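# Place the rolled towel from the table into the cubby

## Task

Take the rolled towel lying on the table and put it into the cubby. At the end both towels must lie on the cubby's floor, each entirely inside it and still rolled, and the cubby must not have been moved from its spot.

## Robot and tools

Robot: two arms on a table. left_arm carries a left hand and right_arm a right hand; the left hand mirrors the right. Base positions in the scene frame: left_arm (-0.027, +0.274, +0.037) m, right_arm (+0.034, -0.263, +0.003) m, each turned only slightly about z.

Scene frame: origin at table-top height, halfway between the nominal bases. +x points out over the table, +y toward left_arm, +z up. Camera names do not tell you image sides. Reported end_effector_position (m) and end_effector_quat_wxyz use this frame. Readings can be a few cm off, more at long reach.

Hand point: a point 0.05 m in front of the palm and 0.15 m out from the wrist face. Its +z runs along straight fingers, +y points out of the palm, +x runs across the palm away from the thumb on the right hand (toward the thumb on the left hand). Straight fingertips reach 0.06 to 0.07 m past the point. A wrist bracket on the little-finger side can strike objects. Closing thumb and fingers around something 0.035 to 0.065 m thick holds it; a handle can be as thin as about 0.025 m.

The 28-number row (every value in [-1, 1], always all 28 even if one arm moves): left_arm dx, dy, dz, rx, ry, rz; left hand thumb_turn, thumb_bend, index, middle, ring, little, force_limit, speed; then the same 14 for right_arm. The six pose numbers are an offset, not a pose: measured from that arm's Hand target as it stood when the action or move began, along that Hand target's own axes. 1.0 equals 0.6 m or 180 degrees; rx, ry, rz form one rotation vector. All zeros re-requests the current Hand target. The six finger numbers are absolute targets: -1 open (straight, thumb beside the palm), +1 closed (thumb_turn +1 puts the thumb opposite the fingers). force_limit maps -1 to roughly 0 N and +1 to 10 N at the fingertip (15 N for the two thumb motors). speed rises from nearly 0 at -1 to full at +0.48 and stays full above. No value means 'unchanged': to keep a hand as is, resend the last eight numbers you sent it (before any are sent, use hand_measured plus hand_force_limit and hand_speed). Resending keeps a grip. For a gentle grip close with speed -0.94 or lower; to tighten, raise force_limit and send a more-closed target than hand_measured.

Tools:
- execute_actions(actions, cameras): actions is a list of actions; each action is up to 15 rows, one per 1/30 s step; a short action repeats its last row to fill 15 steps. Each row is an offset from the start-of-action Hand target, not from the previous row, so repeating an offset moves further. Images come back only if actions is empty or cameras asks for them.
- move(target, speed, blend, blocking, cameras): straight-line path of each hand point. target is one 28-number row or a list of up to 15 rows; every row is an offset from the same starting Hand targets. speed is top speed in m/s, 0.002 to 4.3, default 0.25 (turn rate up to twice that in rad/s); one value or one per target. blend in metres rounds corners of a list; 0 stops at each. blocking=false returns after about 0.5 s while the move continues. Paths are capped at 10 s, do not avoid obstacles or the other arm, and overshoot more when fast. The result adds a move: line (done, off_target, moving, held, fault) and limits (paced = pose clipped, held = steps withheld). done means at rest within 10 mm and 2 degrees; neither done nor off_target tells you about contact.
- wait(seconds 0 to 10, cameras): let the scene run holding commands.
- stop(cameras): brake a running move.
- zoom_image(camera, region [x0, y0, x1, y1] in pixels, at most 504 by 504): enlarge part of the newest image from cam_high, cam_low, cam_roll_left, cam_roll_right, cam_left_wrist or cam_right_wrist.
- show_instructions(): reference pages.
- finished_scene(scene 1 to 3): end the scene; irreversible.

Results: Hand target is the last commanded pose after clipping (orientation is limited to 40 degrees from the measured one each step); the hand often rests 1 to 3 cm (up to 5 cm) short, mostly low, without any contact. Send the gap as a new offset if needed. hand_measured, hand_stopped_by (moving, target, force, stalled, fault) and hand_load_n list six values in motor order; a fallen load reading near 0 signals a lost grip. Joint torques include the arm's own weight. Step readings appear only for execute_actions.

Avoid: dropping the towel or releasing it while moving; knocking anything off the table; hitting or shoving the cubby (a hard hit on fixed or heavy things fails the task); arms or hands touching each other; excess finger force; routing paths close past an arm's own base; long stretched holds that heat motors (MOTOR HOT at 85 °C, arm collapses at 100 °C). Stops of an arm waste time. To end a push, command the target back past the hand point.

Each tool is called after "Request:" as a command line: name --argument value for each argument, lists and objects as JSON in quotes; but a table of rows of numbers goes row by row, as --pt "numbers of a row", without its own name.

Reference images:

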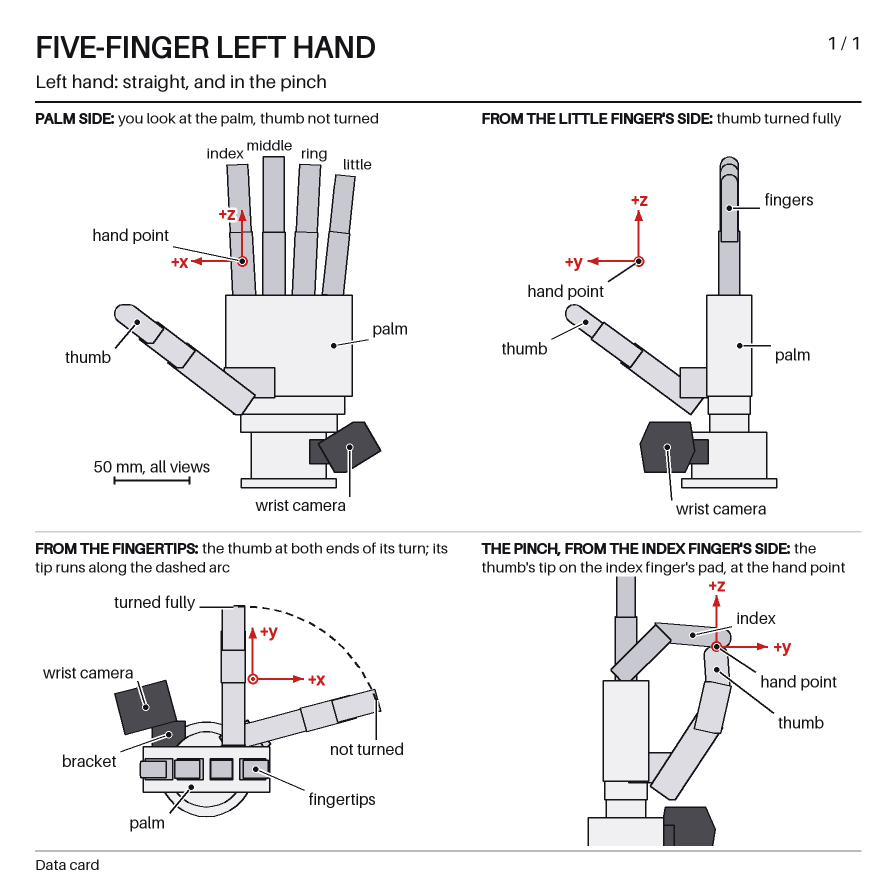

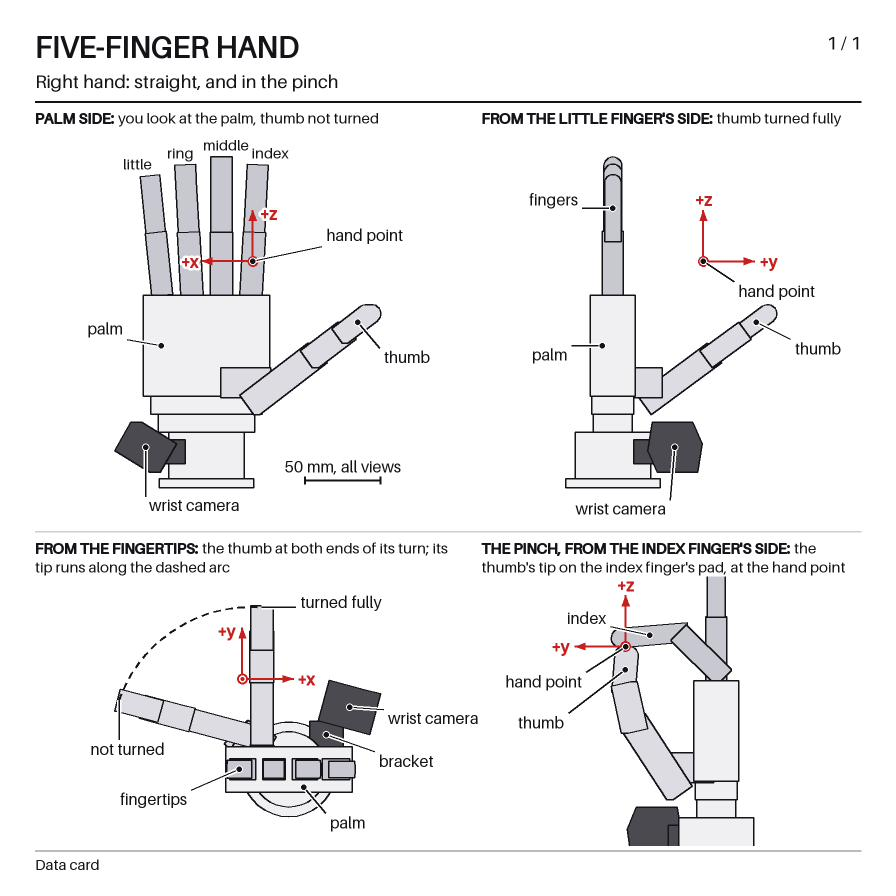

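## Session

Request:
execute_actions --actions '[]'

Scene clock: 0.00 s.
left_arm: end_effector_position=(+0.1491, -0.1055, +0.3661) hand_measured=(-1.000, -1.000, -1.000, -1.000, -1.000, -1.000) hand_load_n=(+0.0, +0.0, +0.0, +0.0, +0.0, +0.0) hand_stopped_by=(target, target, target, target, target, target) hand_force_limit=0.00 hand_speed=-0.80 end_effector_quat_wxyz=(+0.065, +0.381, +0.769, -0.509) | right_arm: end_effector_position=(+0.4713, -0.4665, +0.1334) hand_measured=(-1.000, -1.000, -1.000, -1.000, -1.000, -1.000) hand_load_n=(+0.0, +0.0, +0.0, +0.0, +0.0, +0.0) hand_stopped_by=(target, target, target, target, target, target) hand_force_limit=0.00 hand_speed=-0.80 end_effector_quat_wxyz=(+0.208, +0.231, +0.849, +0.428)
Joint positions: left_arm=[-0.836 1.059 1.165 -0.931 0.871 1.278] | right_arm=[-0.908 1.766 1.108 -1.125 -0.976 1.129]
Joint velocities: within noise
Joint torques (N m): no reading
Motor temperatures (°C): left_arm=[29 32 33 30 29 28] | right_arm=[29 30 36 26 28 26]
Heat: left arm: hottest elbow 33 °C; right arm: hottest elbow 36 °C.
Hand target: left_arm +0.1524, -0.1099, +0.3882; +0.085, +0.390, +0.756, -0.518 | right_arm +0.4765, -0.4725, +0.1469; +0.222, +0.222, +0.852, +0.420
camera_calibration:
cam_left_wrist: T_world_to_cam=[[-0.804816, -0.0783677, 0.588328, -0.103801], [-0.323943, 0.888582, -0.324782, 0.262008], [-0.497325, -0.451975, -0.740531, 0.413797], [0, 0, 0, 1]] pos_world=[0.207127, -0.0539245, 0.452594]
cam_right_wrist: T_world_to_cam=[[0.00178993, 0.690449, 0.723379, 0.22871], [0.451685, -0.645942, 0.615418, -0.593707], [0.892176, 0.325638, -0.313022, -0.115052], [0, 0, 0, 1]] pos_world=[0.370406, -0.503947, 0.16392]

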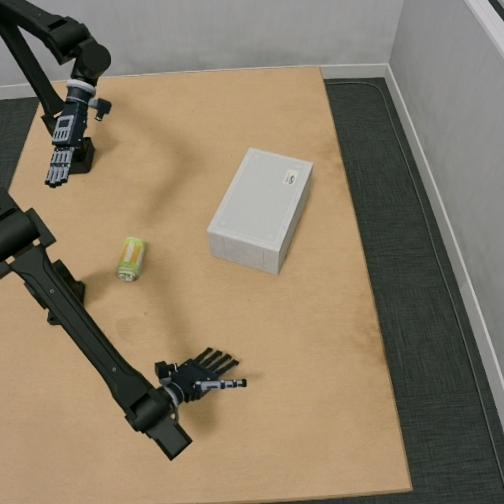

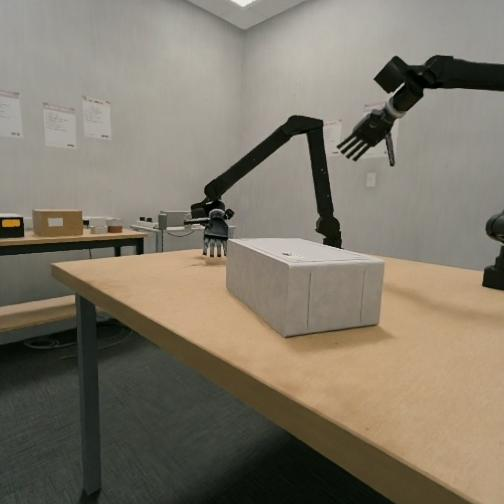

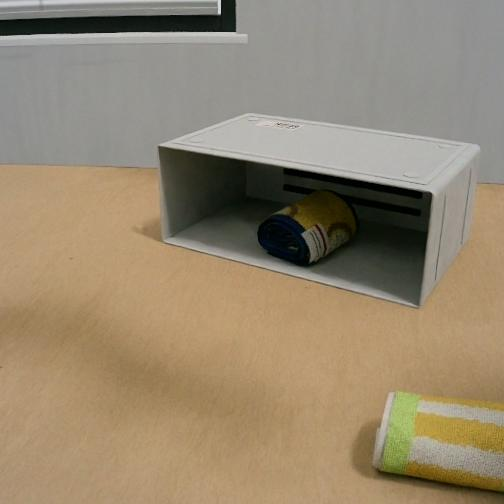

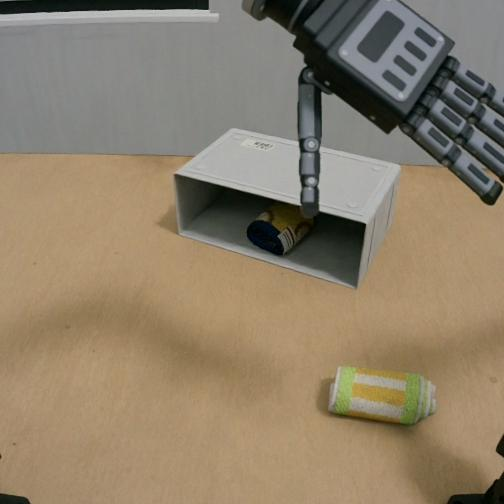

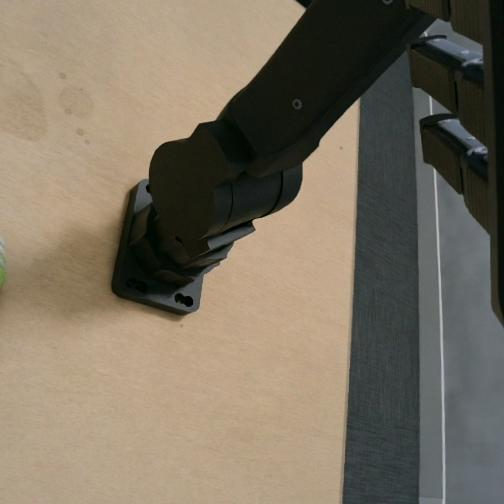

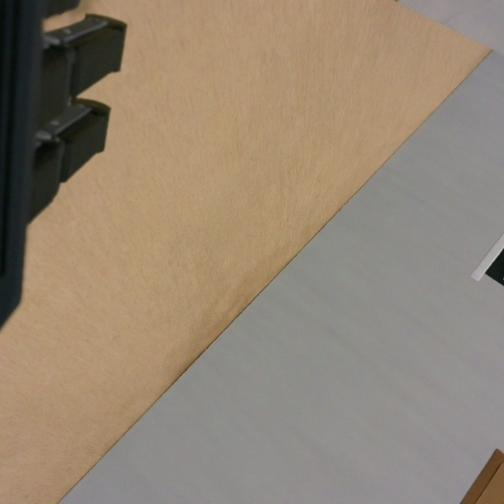

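Request:
zoom_image --camera "cam_roll_left" --region '[140, 100, 500, 330]'

Request:
zoom_image --camera "cam_high" --region '[60, 120, 340, 400]'

Request:
zoom_image --camera "cam_roll_right" --region '[300, 340, 460, 450]'

Scaled by 1.400 from the camera's 504x504 image, which has a finer 720x720 frame.

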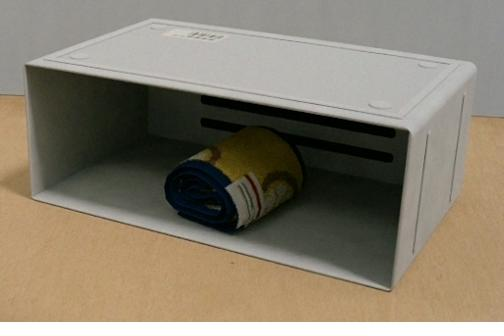

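Scaled by 1.800 from the camera's 504x504 image, which has a finer 720x720 frame.

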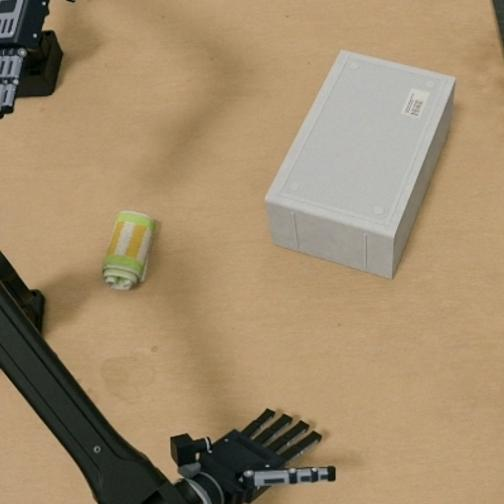

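Scaled by 3.150 from the camera's 504x504 image, which has a finer 720x720 frame.

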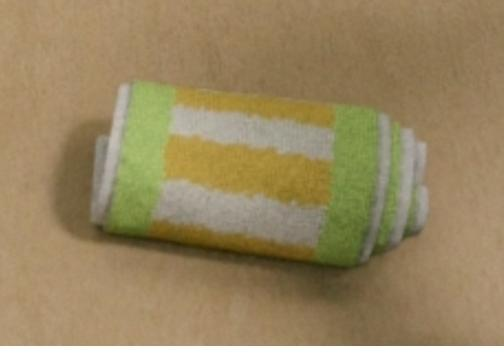

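Request:
move --pt "0.0607 0.1558 0.006 -0.2310 -0.4655 -0.4965 1 -1 -0.6 -0.6 -0.6 -0.6 -0.3 0 0 0 0 0 0 0 -1 -1 -1 -1 -1 -1 0 -0.8" --pt "0.0697 0.32 0.2338 -0.2310 -0.4655 -0.4965 1 -1 -0.6 -0.6 -0.6 -0.6 -0.3 0 0 0 0 0 0 0 -1 -1 -1 -1 -1 -1 0 -0.8" --speed '[0.3,0.2]' --blend 0.03 --cameras '["all"]'

Scene clock: 60.67 s.
left_arm: end_effector_position=(+0.2149, -0.1582, +0.1449) hand_measured=(+1.000, -1.000, -0.600, -0.600, -0.600, -0.600) hand_load_n=(+0.0, +0.0, +0.0, +0.0, -0.5, +0.0) hand_stopped_by=(target, target, target, target, target, target) hand_force_limit=-0.30 hand_speed=0.00 end_effector_quat_wxyz=(-0.280, +0.631, -0.677, +0.254) | right_arm: end_effector_position=(+0.4713, -0.4665, +0.1334) hand_measured=(-1.000, -1.000, -1.000, -1.000, -1.000, -1.000) hand_load_n=(+0.0, +0.0, +0.0, +0.0, +0.0, +0.0) hand_stopped_by=(target, target, target, target, target, target) hand_force_limit=0.00 hand_speed=-0.80 end_effector_quat_wxyz=(+0.208, +0.231, +0.849, +0.428)
Joint positions: left_arm=[-1.201 1.496 1.086 -0.843 -0.72 -1.026] | right_arm=[-0.908 1.766 1.108 -1.125 -0.976 1.129]
Joint torques (N m): left_arm=[-1.08 -8 8.57 0.83 -0.75 -0.23] | right_arm=[-1.44 -15.68 6.56 0.21 -0.81 0]
Motor temperatures (°C): left_arm=[29 32 39 30 30 28] | right_arm=[29 34 41 26 29 26]
Heat: left arm: hottest elbow 39 °C; right arm: hottest elbow 41 °C.
Hand target: left_arm +0.2155, -0.1779, +0.1653; -0.269, +0.634, -0.667, +0.283 | right_arm +0.4765, -0.4725, +0.1469; +0.222, +0.222, +0.852, +0.420
Off the commanded pose: left_arm 0.028 m, 4 deg | right_arm 0.016 m, 2 deg.
move: off_target (left_arm, right_arm)
camera_calibration:
cam_left_wrist: T_world_to_cam=[[0.694315, -0.308222, 0.650328, -0.29238], [-0.525507, -0.834532, 0.165527, -0.0419165], [0.4917, -0.45668, -0.7414, 0.0457515], [0, 0, 0, 1]] pos_world=[0.158481, -0.104205, 0.231002]
cam_right_wrist: T_world_to_cam=[[0.00178993, 0.690449, 0.723379, 0.22871], [0.451685, -0.645942, 0.615418, -0.593707], [0.892176, 0.325638, -0.313022, -0.115052], [0, 0, 0, 1]] pos_world=[0.370406, -0.503947, 0.16392]

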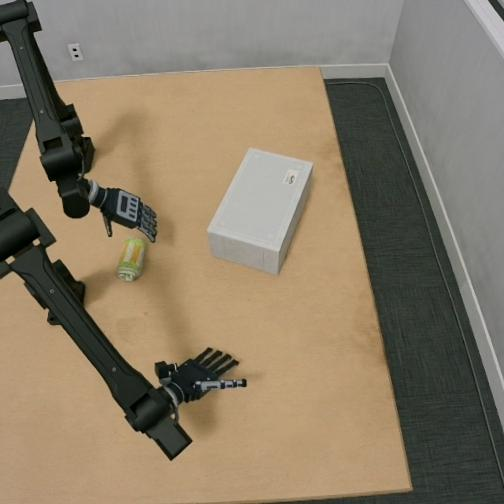

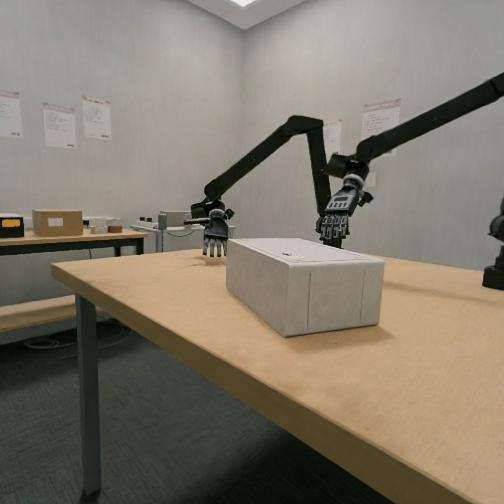

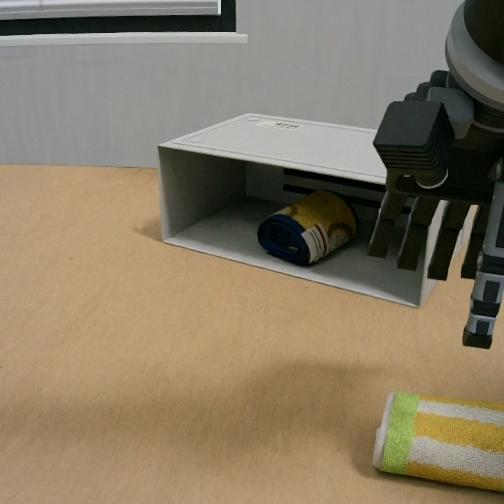

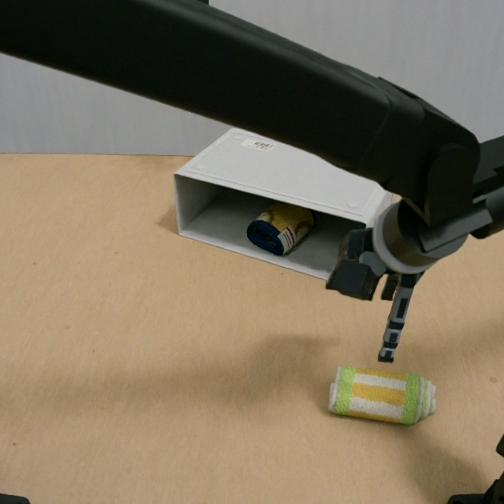

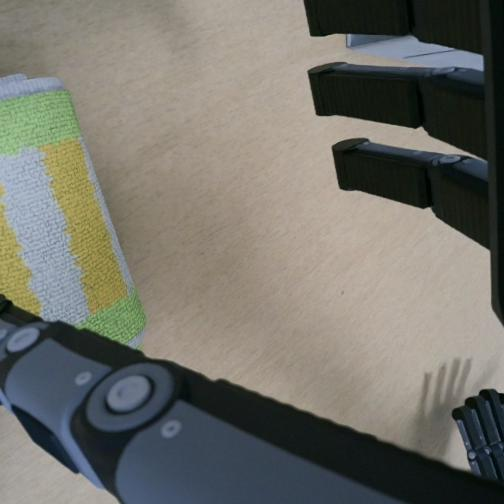

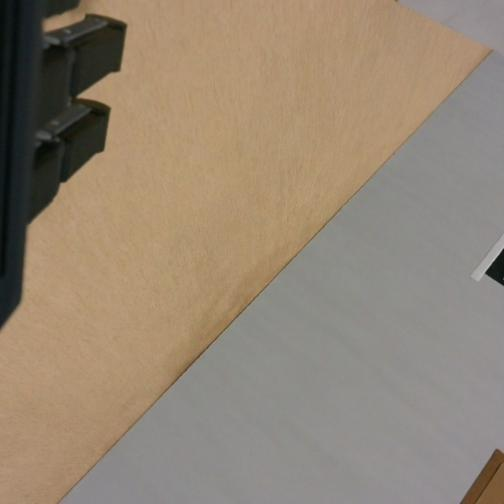

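Request:
move --target '[0.0522,0.1175,0.0582,0,0.016,0.0154,1,-1,-0.6,-0.6,-0.6,-0.6,-0.3,0,0,0,0,0,0,0,-1,-1,-1,-1,-1,-1,0,-0.8]' --speed 0.15 --cameras '["cam_roll_left","cam_roll_right","cam_left_wrist"]'

Scene clock: 79.73 s.
left_arm: end_effector_position=(+0.1893, -0.1988, +0.0824) hand_measured=(+1.000, -1.000, -0.600, -0.600, -0.600, -0.600) hand_load_n=(+0.0, +0.0, +0.0, +0.0, +0.0, +0.0) hand_stopped_by=(target, target, target, target, target, target) hand_force_limit=-0.30 hand_speed=0.00 end_effector_quat_wxyz=(+0.264, -0.609, +0.695, -0.278) | right_arm: end_effector_position=(+0.4713, -0.4665, +0.1334) hand_measured=(-1.000, -1.000, -1.000, -1.000, -1.000, -1.000) hand_load_n=(+0.0, +0.0, +0.0, +0.0, +0.0, +0.0) hand_stopped_by=(target, target, target, target, target, target) hand_force_limit=0.00 hand_speed=-0.80 end_effector_quat_wxyz=(+0.208, +0.231, +0.849, +0.428)
Joint positions: left_arm=[-1.275 1.622 1.041 -0.641 -0.72 -1.026] | right_arm=[-0.908 1.766 1.108 -1.125 -0.976 1.129]
Joint torques (N m): left_arm=[-0.73 -8.41 6.69 0.79 -0.68 -0.15] | right_arm=[-1.44 -15.68 6.57 0.23 -0.81 -0.01]
Heat: left arm: hottest elbow 39 °C; right arm: hottest elbow 41 °C.
Hand target: left_arm +0.1900, -0.2079, +0.0904; +0.259, -0.610, +0.689, -0.293 | right_arm +0.4765, -0.4725, +0.1469; +0.222, +0.222, +0.852, +0.420
Off the commanded pose: left_arm 0.012 m, 2 deg | right_arm 0.016 m, 2 deg.
move: off_target (left_arm, right_arm)
camera_calibration:
cam_left_wrist: T_world_to_cam=[[0.663882, -0.338117, 0.667037, -0.248035], [-0.587047, -0.788192, 0.184741, -0.0596084], [0.463289, -0.514228, -0.721757, -0.0141866], [0, 0, 0, 1]] pos_world=[0.136246, -0.138143, 0.166221]
Images, in order (width x height): cam_roll_left 504x504, cam_roll_right 504x504, cam_left_wrist 504x504.

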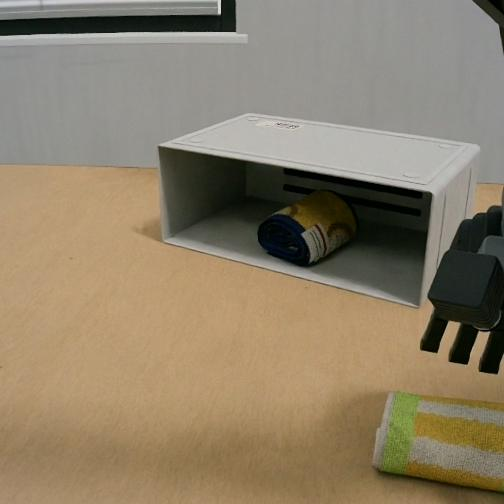

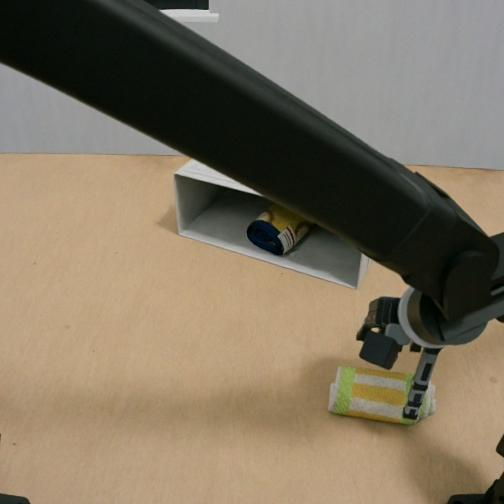

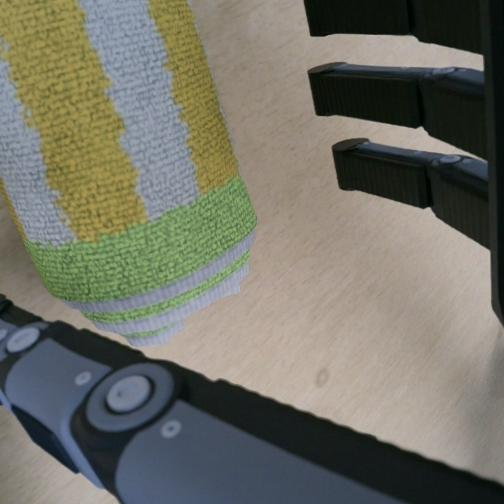

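Request:
move --target '[-0.042,0.0592,0.0598,0,0,0,1,-1,-0.6,-0.6,-0.6,-0.6,-0.3,0,0,0,0,0,0,0,-1,-1,-1,-1,-1,-1,0,-0.8]' --speed 0.1 --cameras '["cam_roll_right","cam_left_wrist"]'

Scene clock: 97.33 s.
left_arm: end_effector_position=(+0.1850, -0.1830, +0.0411) hand_measured=(+1.000, -1.000, -0.600, -0.600, -0.600, -0.600) hand_load_n=(+0.0, +0.0, +0.0, +0.0, +0.0, +0.0) hand_stopped_by=(target, target, target, target, target, target) hand_force_limit=-0.30 hand_speed=0.00 end_effector_quat_wxyz=(+0.257, -0.609, +0.692, -0.291) | right_arm: end_effector_position=(+0.4713, -0.4665, +0.1334) hand_measured=(-1.000, -1.000, -1.000, -1.000, -1.000, -1.000) hand_load_n=(+0.0, +0.0, +0.0, +0.0, +0.0, +0.0) hand_stopped_by=(target, target, target, target, target, target) hand_force_limit=0.00 hand_speed=-0.80 end_effector_quat_wxyz=(+0.208, +0.231, +0.849, +0.428)
Joint positions: left_arm=[-1.273 1.642 0.921 -0.464 -0.717 -1.015] | right_arm=[-0.908 1.766 1.108 -1.125 -0.976 1.129]
Joint torques (N m): left_arm=[1.03 -7.53 5.74 0.83 -0.38 0.06] | right_arm=[-1.44 -15.68 6.56 0.21 -0.81 0]
Heat: left arm: hottest elbow 38 °C; right arm: hottest elbow 42 °C.
Hand target: left_arm +0.1942, -0.1831, +0.0399; +0.259, -0.610, +0.689, -0.293 | right_arm +0.4765, -0.4725, +0.1469; +0.222, +0.222, +0.852, +0.420
Off the commanded pose: left_arm 0.009 m, 0 deg | right_arm 0.016 m, 2 deg.
move: off_target (right_arm)
camera_calibration:
cam_left_wrist: T_world_to_cam=[[0.655867, -0.323524, 0.682035, -0.20874], [-0.594251, -0.778449, 0.202193, -0.0395865], [0.465515, -0.537911, -0.702814, -0.0394582], [0, 0, 0, 1]] pos_world=[0.13175, -0.119574, 0.12264]
Images, in order (width x height): cam_roll_right 504x504, cam_left_wrist 504x504.

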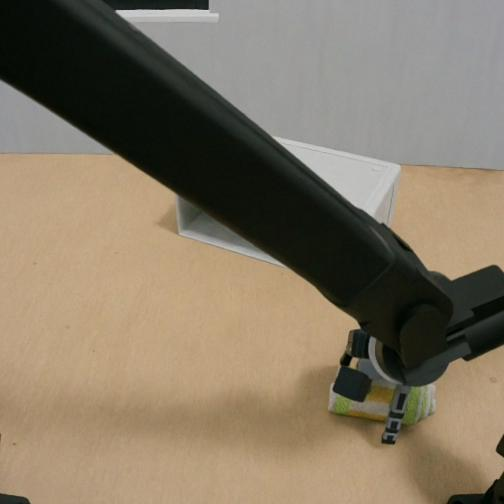

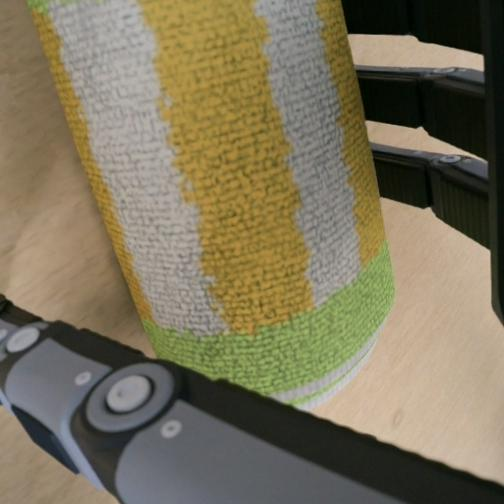

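Request:
execute_actions --actions '[[[0,0,0,0,0,0,1,-1,0.5,0.5,0.5,0.5,-0.2,-0.8,0,0,0,0,0,0,-1,-1,-1,-1,-1,-1,0,-0.8]],[[0,0,0,0,0,0,1,-1,0.5,0.5,0.5,0.5,-0.2,-0.8,0,0,0,0,0,0,-1,-1,-1,-1,-1,-1,0,-0.8]]]' --cameras '["cam_left_wrist","cam_roll_right"]'

Scene clock: 103.90 s.
left_arm: end_effector_position=(+0.1927, -0.1830, +0.0423) hand_measured=(+1.000, -1.000, +0.434, +0.340, +0.498, +0.500) hand_load_n=(+2.0, +1.5, +4.0, +1.5, +4.0, +0.0) hand_stopped_by=(target, target, force, force, target, target) hand_force_limit=-0.20 hand_speed=-0.80 end_effector_quat_wxyz=(+0.256, -0.615, +0.685, -0.295) | right_arm: end_effector_position=(+0.4713, -0.4665, +0.1334) hand_measured=(-1.000, -1.000, -1.000, -1.000, -1.000, -1.000) hand_load_n=(+0.0, +0.0, +0.0, +0.0, +0.0, +0.0) hand_stopped_by=(target, target, target, target, target, target) hand_force_limit=0.00 hand_speed=-0.80 end_effector_quat_wxyz=(+0.208, +0.231, +0.849, +0.428)
Joint positions: left_arm=[-1.258 1.642 0.921 -0.451 -0.715 -1.015] | right_arm=[-0.908 1.766 1.108 -1.125 -0.976 1.129]
Joint torques (N m): left_arm=[0.56 -7.18 5.87 0.42 -0.42 0.06] | right_arm=[-1.44 -15.68 6.56 0.23 -0.81 0]
Heat: left arm: hottest elbow 39 °C; right arm: hottest elbow 42 °C.
Hand target: left_arm +0.1942, -0.1831, +0.0399; +0.259, -0.610, +0.689, -0.293 | right_arm +0.4765, -0.4725, +0.1469; +0.222, +0.222, +0.852, +0.420
Off the commanded pose: left_arm 0.003 m, 1 deg | right_arm 0.016 m, 2 deg.
Step readings (end_effector_position of left_arm | right_arm):
0: (+0.1850, -0.1830, +0.0411) | (+0.4713, -0.4665, +0.1334)
1: (+0.1850, -0.1830, +0.0411) | (+0.4713, -0.4665, +0.1334)
2: (+0.1850, -0.1830, +0.0411) | (+0.4713, -0.4665, +0.1334)
4: (+0.1861, -0.1829, +0.0413) | (+0.4713, -0.4665, +0.1334)
8: (+0.1913, -0.1833, +0.0425) | (+0.4713, -0.4665, +0.1334)
15: (+0.1947, -0.1821, +0.0434) | (+0.4713, -0.4665, +0.1334)
16: (+0.1947, -0.1821, +0.0434) | (+0.4713, -0.4665, +0.1334)
17: (+0.1947, -0.1821, +0.0434) | (+0.4713, -0.4665, +0.1334)
19: (+0.1954, -0.1817, +0.0434) | (+0.4713, -0.4665, +0.1334)
23: (+0.1954, -0.1817, +0.0434) | (+0.4713, -0.4665, +0.1334)
30: (+0.1933, -0.1828, +0.0425) | (+0.4713, -0.4665, +0.1334)
camera_calibration:
cam_left_wrist: T_world_to_cam=[[0.658753, -0.304471, 0.687998, -0.211951], [-0.583253, -0.784309, 0.211366, -0.0389608], [0.475248, -0.540515, -0.69425, -0.0449511], [0, 0, 0, 1]] pos_world=[0.138263, -0.119387, 0.12285]
Images, in order (width x height): cam_roll_right 504x504, cam_left_wrist 504x504.

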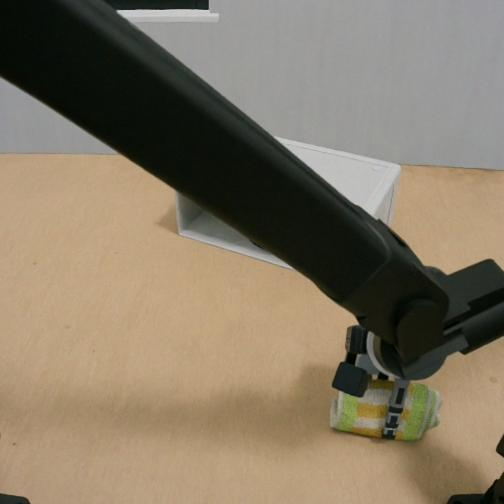

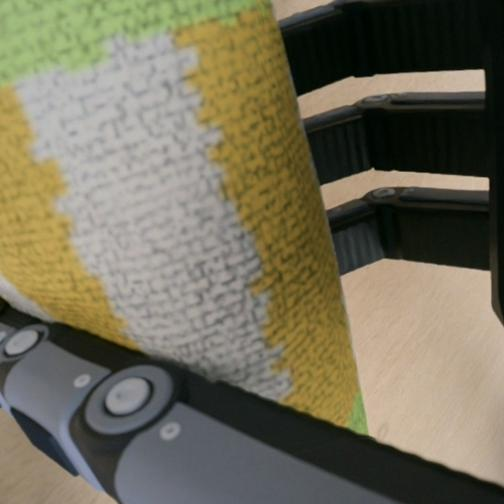

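Request:
move --pt "0 -0.1199 -0.1158 0 0 0 1 -1 0.5 0.5 0.5 0.5 -0.2 -0.8 0 0 0 0 0 0 -1 -1 -1 -1 -1 -1 0 -0.8" --pt "-0.5373 -0.3743 0.1547 0.1097 0.0881 0.0596 1 -1 0.5 0.5 0.5 0.5 -0.2 -0.8 0 0 0 0 0 0 -1 -1 -1 -1 -1 -1 0 -0.8" --speed '[0.12,0.18]' --blend 0.03 --cameras '["all"]'

Scene clock: 125.73 s.
left_arm: end_effector_position=(+0.4310, +0.1138, +0.1115) hand_measured=(+1.000, -1.000, +0.434, +0.340, +0.498, +0.500) hand_load_n=(+1.5, +1.5, +4.0, +2.0, +3.5, +0.0) hand_stopped_by=(target, target, force, force, target, target) hand_force_limit=-0.20 hand_speed=-0.80 end_effector_quat_wxyz=(+0.265, -0.465, +0.720, -0.442) | right_arm: end_effector_position=(+0.4713, -0.4665, +0.1334) hand_measured=(-1.000, -1.000, -1.000, -1.000, -1.000, -1.000) hand_load_n=(+0.0, +0.0, +0.0, +0.0, +0.0, +0.0) hand_stopped_by=(target, target, target, target, target, target) hand_force_limit=0.00 hand_speed=-0.80 end_effector_quat_wxyz=(+0.208, +0.231, +0.849, +0.428)
Joint positions: left_arm=[-0.177 1.354 0.599 0.252 0.234 0.092] | right_arm=[-0.908 1.766 1.108 -1.125 -0.976 1.129]
Joint torques (N m): left_arm=[-0.32 -5.07 9.07 1.94 0.32 0.11] | right_arm=[-1.49 -15.68 6.56 0.23 -0.81 0]
Heat: left arm: hottest elbow 39 °C; right arm: hottest elbow 42 °C.
Hand target: left_arm +0.4544, +0.1100, +0.1367; +0.288, -0.445, +0.712, -0.462 | right_arm +0.4765, -0.4725, +0.1469; +0.222, +0.222, +0.852, +0.420
Off the commanded pose: left_arm 0.035 m, 4 deg | right_arm 0.016 m, 2 deg.
move: off_target (left_arm, right_arm)
camera_calibration:
cam_left_wrist: T_world_to_cam=[[0.335956, -0.392191, 0.856341, -0.195833], [-0.838842, -0.538062, 0.082666, 0.414674], [0.428344, -0.746106, -0.509752, 0.0734139], [0, 0, 0, 1]] pos_world=[0.38219, 0.201091, 0.170843]
cam_right_wrist: T_world_to_cam=[[0.00178993, 0.690449, 0.723379, 0.22871], [0.451685, -0.645942, 0.615418, -0.593707], [0.892176, 0.325638, -0.313022, -0.115052], [0, 0, 0, 1]] pos_world=[0.370406, -0.503947, 0.16392]

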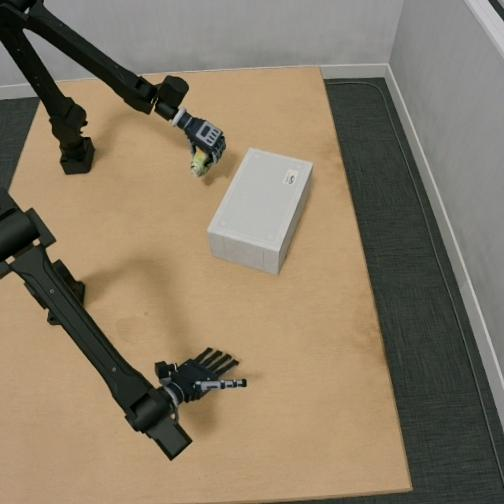

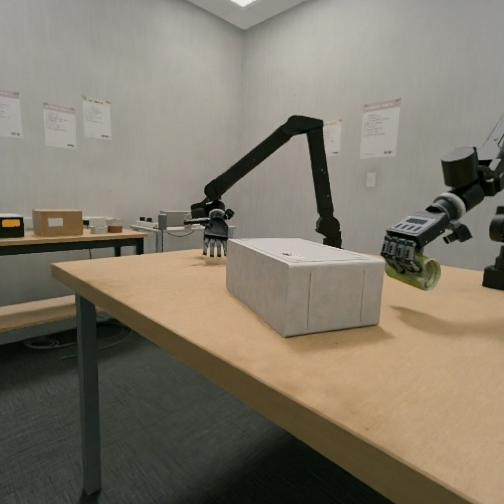

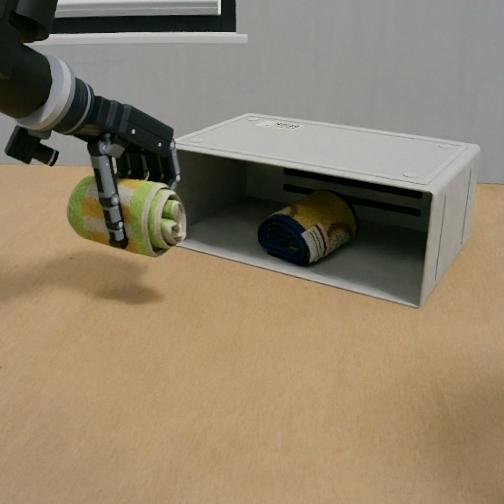

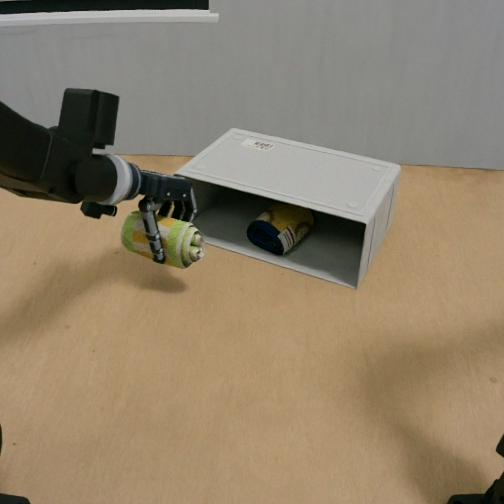

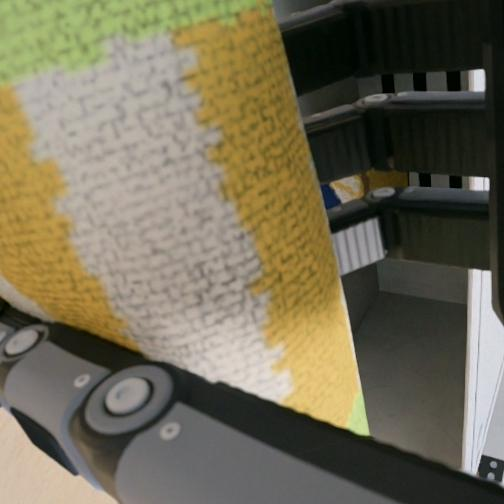

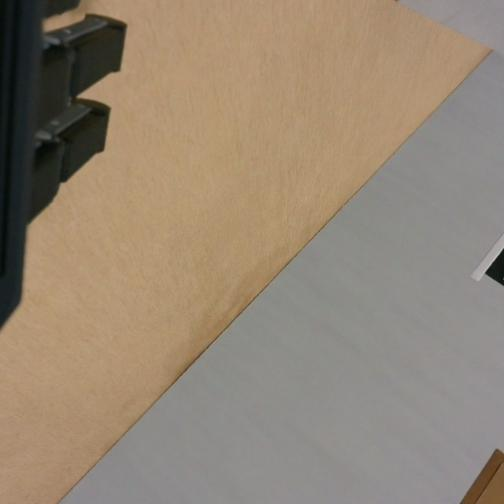

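Request:
move --target '[-0.004,0.0745,0.1143,0.012,0,0,1,-1,0.5,0.5,0.5,0.5,-0.2,-0.8,0,0,0,0,0,0,-1,-1,-1,-1,-1,-1,0,-0.8]' --speed 0.12 --cameras '["cam_roll_left","cam_roll_right","cam_high"]'

Request:
zoom_image --camera "cam_high" --region '[150, 110, 350, 290]'

Request:
zoom_image --camera "cam_roll_left" --region '[60, 100, 440, 340]'

Scene clock: 144.10 s.
left_arm: end_effector_position=(+0.4768, +0.1055, +0.0517) hand_measured=(+1.000, -1.000, +0.434, +0.340, +0.498, +0.500) hand_load_n=(+2.0, +1.5, +4.0, +1.5, +3.0, +0.0) hand_stopped_by=(target, target, force, force, target, target) hand_force_limit=-0.20 hand_speed=-0.80 end_effector_quat_wxyz=(+0.284, -0.455, +0.709, -0.457) | right_arm: end_effector_position=(+0.4713, -0.4665, +0.1334) hand_measured=(-1.000, -1.000, -1.000, -1.000, -1.000, -1.000) hand_load_n=(+0.0, +0.0, +0.0, +0.0, +0.0, +0.0) hand_stopped_by=(target, target, target, target, target, target) hand_force_limit=0.00 hand_speed=-0.80 end_effector_quat_wxyz=(+0.208, +0.231, +0.849, +0.428)
Joint positions: left_arm=[-0.178 1.637 0.638 0.554 0.227 0.092] | right_arm=[-0.908 1.766 1.108 -1.125 -0.976 1.129]
Joint torques (N m): left_arm=[-0.62 -6.77 7.41 1.78 0.05 -0.14] | right_arm=[-1.44 -15.68 6.56 0.23 -0.81 0]
Heat: left arm: hottest elbow 40 °C; right arm: hottest elbow 42 °C.
Hand target: left_arm +0.4954, +0.0926, +0.0679; +0.296, -0.439, +0.703, -0.475 | right_arm +0.4765, -0.4725, +0.1469; +0.222, +0.222, +0.852, +0.420
Off the commanded pose: left_arm 0.028 m, 3 deg | right_arm 0.016 m, 2 deg.
move: off_target (left_arm, right_arm)
Images, in order (width x height): cam_high 504x504, cam_roll_left 504x504, cam_roll_right 504x504.

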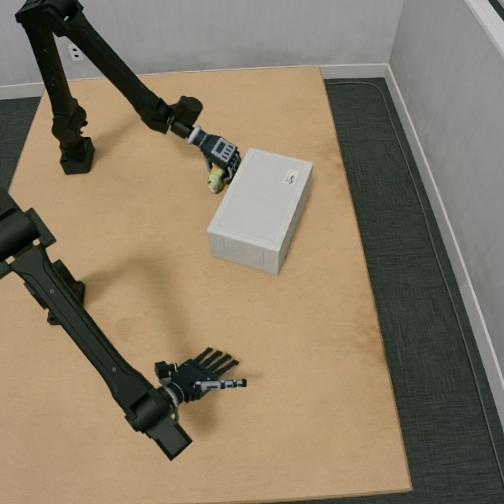

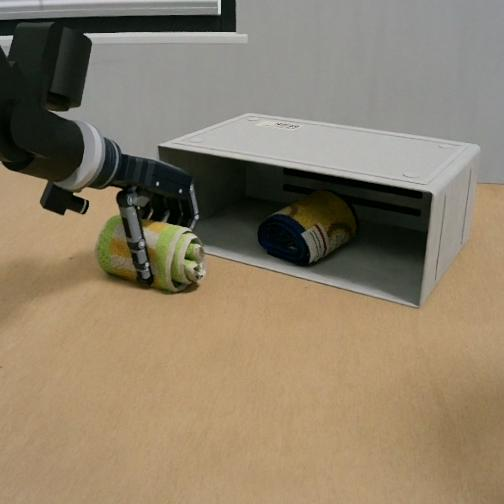

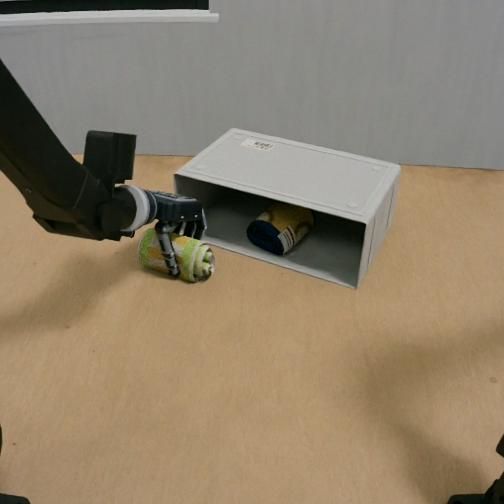

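Scaled by 2.520 from the camera's 504x504 image, which has a finer 720x720 frame.

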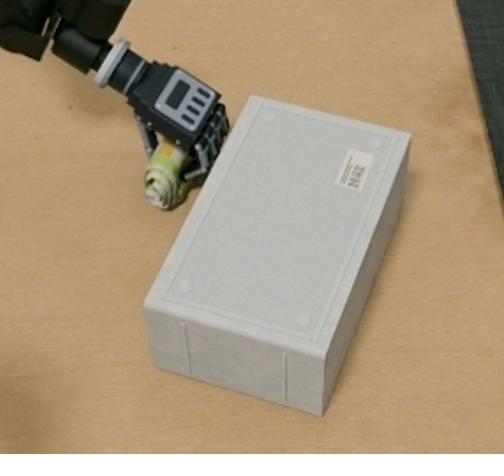

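Scaled by 1.326 from the camera's 504x504 image, which has a finer 720x720 frame.

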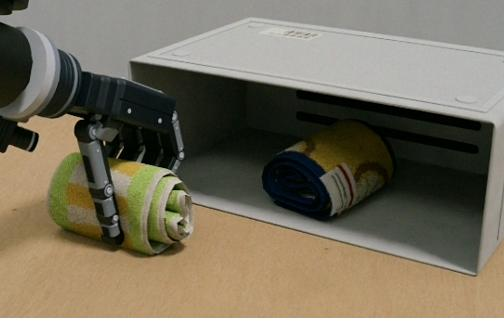

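Request:
move --target '[0.018,-0.0177,0.0262,0,0.0464,0.0187,1,-1,0.5,0.5,0.5,0.5,-0.2,-0.8,0,0,0,0,0,0,-1,-1,-1,-1,-1,-1,0,-0.8]' --speed 0.08 --cameras '["cam_roll_left","cam_roll_right","cam_high"]'

Request:
zoom_image --camera "cam_high" --region '[150, 110, 350, 290]'

Request:
zoom_image --camera "cam_roll_right" --region '[100, 120, 420, 320]'

Scene clock: 183.07 s.
left_arm: end_effector_position=(+0.4865, +0.0794, +0.0566) hand_measured=(+1.000, -1.000, +0.434, +0.340, +0.498, +0.500) hand_load_n=(+2.0, +1.5, +3.5, +2.0, +3.0, +0.0) hand_stopped_by=(target, target, force, force, target, target) hand_force_limit=-0.20 hand_speed=-0.80 end_effector_quat_wxyz=(+0.245, -0.399, +0.737, -0.487) | right_arm: end_effector_position=(+0.4713, -0.4665, +0.1334) hand_measured=(-1.000, -1.000, -1.000, -1.000, -1.000, -1.000) hand_load_n=(+0.0, +0.0, +0.5, +0.0, +0.0, +0.0) hand_stopped_by=(target, target, target, target, target, target) hand_force_limit=0.00 hand_speed=-0.80 end_effector_quat_wxyz=(+0.208, +0.231, +0.849, +0.428)
Joint positions: left_arm=[-0.178 1.68 0.713 0.516 0.378 0.147] | right_arm=[-0.908 1.766 1.108 -1.125 -0.976 1.129]
Joint torques (N m): left_arm=[0.56 -7.3 8.21 0.75 0.38 0.04] | right_arm=[-1.44 -15.68 6.56 0.21 -0.81 0]
Heat: left arm: hottest elbow 38 °C; right arm: hottest elbow 42 °C.
Hand target: left_arm +0.5073, +0.0748, +0.0719; +0.258, -0.383, +0.735, -0.497 | right_arm +0.4765, -0.4725, +0.1469; +0.222, +0.222, +0.852, +0.420
Off the commanded pose: left_arm 0.026 m, 3 deg | right_arm 0.016 m, 2 deg.
move: off_target (left_arm, right_arm)
Images, in order (width x height): cam_high 504x504, cam_roll_left 504x504, cam_roll_right 504x504.

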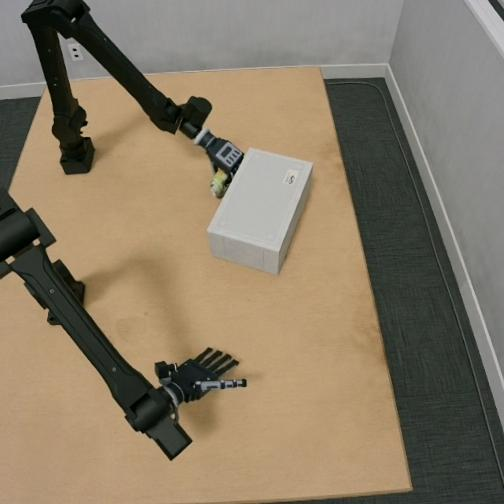

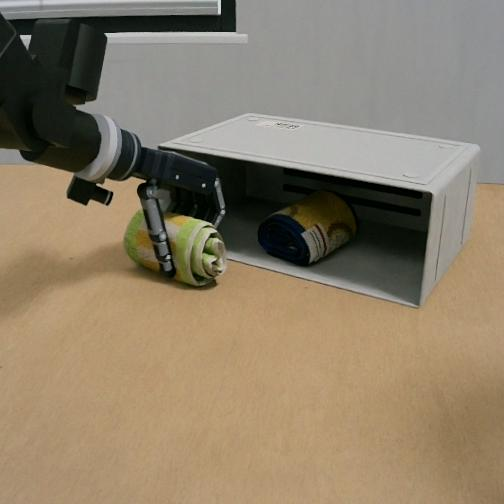

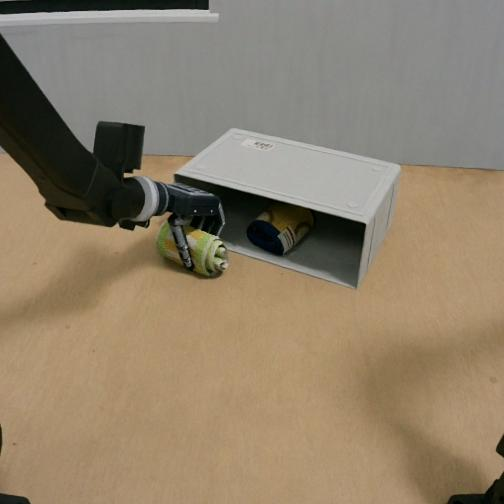

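Scaled by 2.520 from the camera's 504x504 image, which has a finer 720x720 frame.

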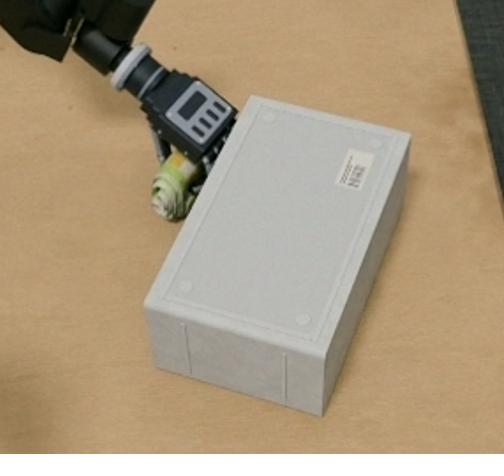

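Scaled by 1.575 from the camera's 504x504 image, which has a finer 720x720 frame.

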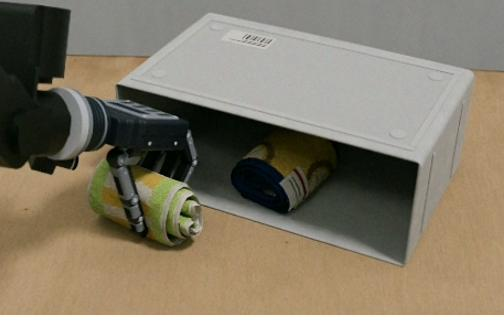

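Request:
move --target '[0,0.0155,0.0062,0,0,0,1,-1,0.5,0.5,0.5,0.5,-0.2,-0.8,0,0,0,0,0,0,-1,-1,-1,-1,-1,-1,0,-0.8]' --speed 0.08 --cameras '["cam_roll_left"]'

Request:
zoom_image --camera "cam_roll_left" --region '[90, 120, 350, 320]'

Scene clock: 224.43 s.
left_arm: end_effector_position=(+0.4878, +0.0778, +0.0524) hand_measured=(+1.000, -1.000, +0.434, +0.340, +0.498, +0.500) hand_load_n=(+2.0, +1.5, +3.5, +1.5, +3.0, +0.0) hand_stopped_by=(target, target, force, force, target, target) hand_force_limit=-0.20 hand_speed=-0.80 end_effector_quat_wxyz=(+0.243, -0.398, +0.738, -0.488) | right_arm: end_effector_position=(+0.4713, -0.4665, +0.1334) hand_measured=(-1.000, -1.000, -1.000, -1.000, -1.000, -1.000) hand_load_n=(+0.0, +0.0, +0.0, +0.0, +0.0, +0.0) hand_stopped_by=(target, target, target, target, target, target) hand_force_limit=0.00 hand_speed=-0.80 end_effector_quat_wxyz=(+0.208, +0.231, +0.849, +0.428)
Joint positions: left_arm=[-0.18 1.696 0.717 0.525 0.382 0.147] | right_arm=[-0.908 1.766 1.108 -1.125 -0.976 1.129]
Joint torques (N m): left_arm=[0.32 -6.59 7.43 1.55 0.27 0.05] | right_arm=[-1.44 -15.68 6.57 0.21 -0.81 0]
Heat: left arm: hottest elbow 41 °C; right arm: hottest elbow 43 °C.
Hand target: left_arm +0.5073, +0.0748, +0.0619; +0.258, -0.383, +0.735, -0.497 | right_arm +0.4765, -0.4725, +0.1469; +0.222, +0.222, +0.852, +0.420
Off the commanded pose: left_arm 0.022 m, 3 deg | right_arm 0.016 m, 2 deg.
move: off_target (left_arm, right_arm)
Images, in order (width x height): cam_roll_left 504x504.

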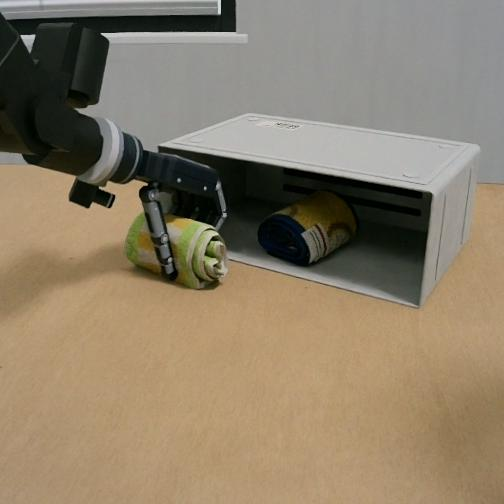

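Scaled by 1.938 from the camera's 504x504 image, which has a finer 720x720 frame.

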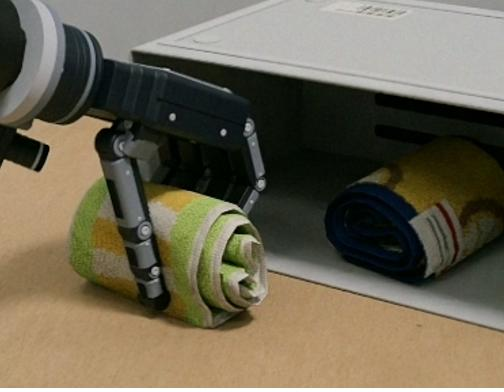

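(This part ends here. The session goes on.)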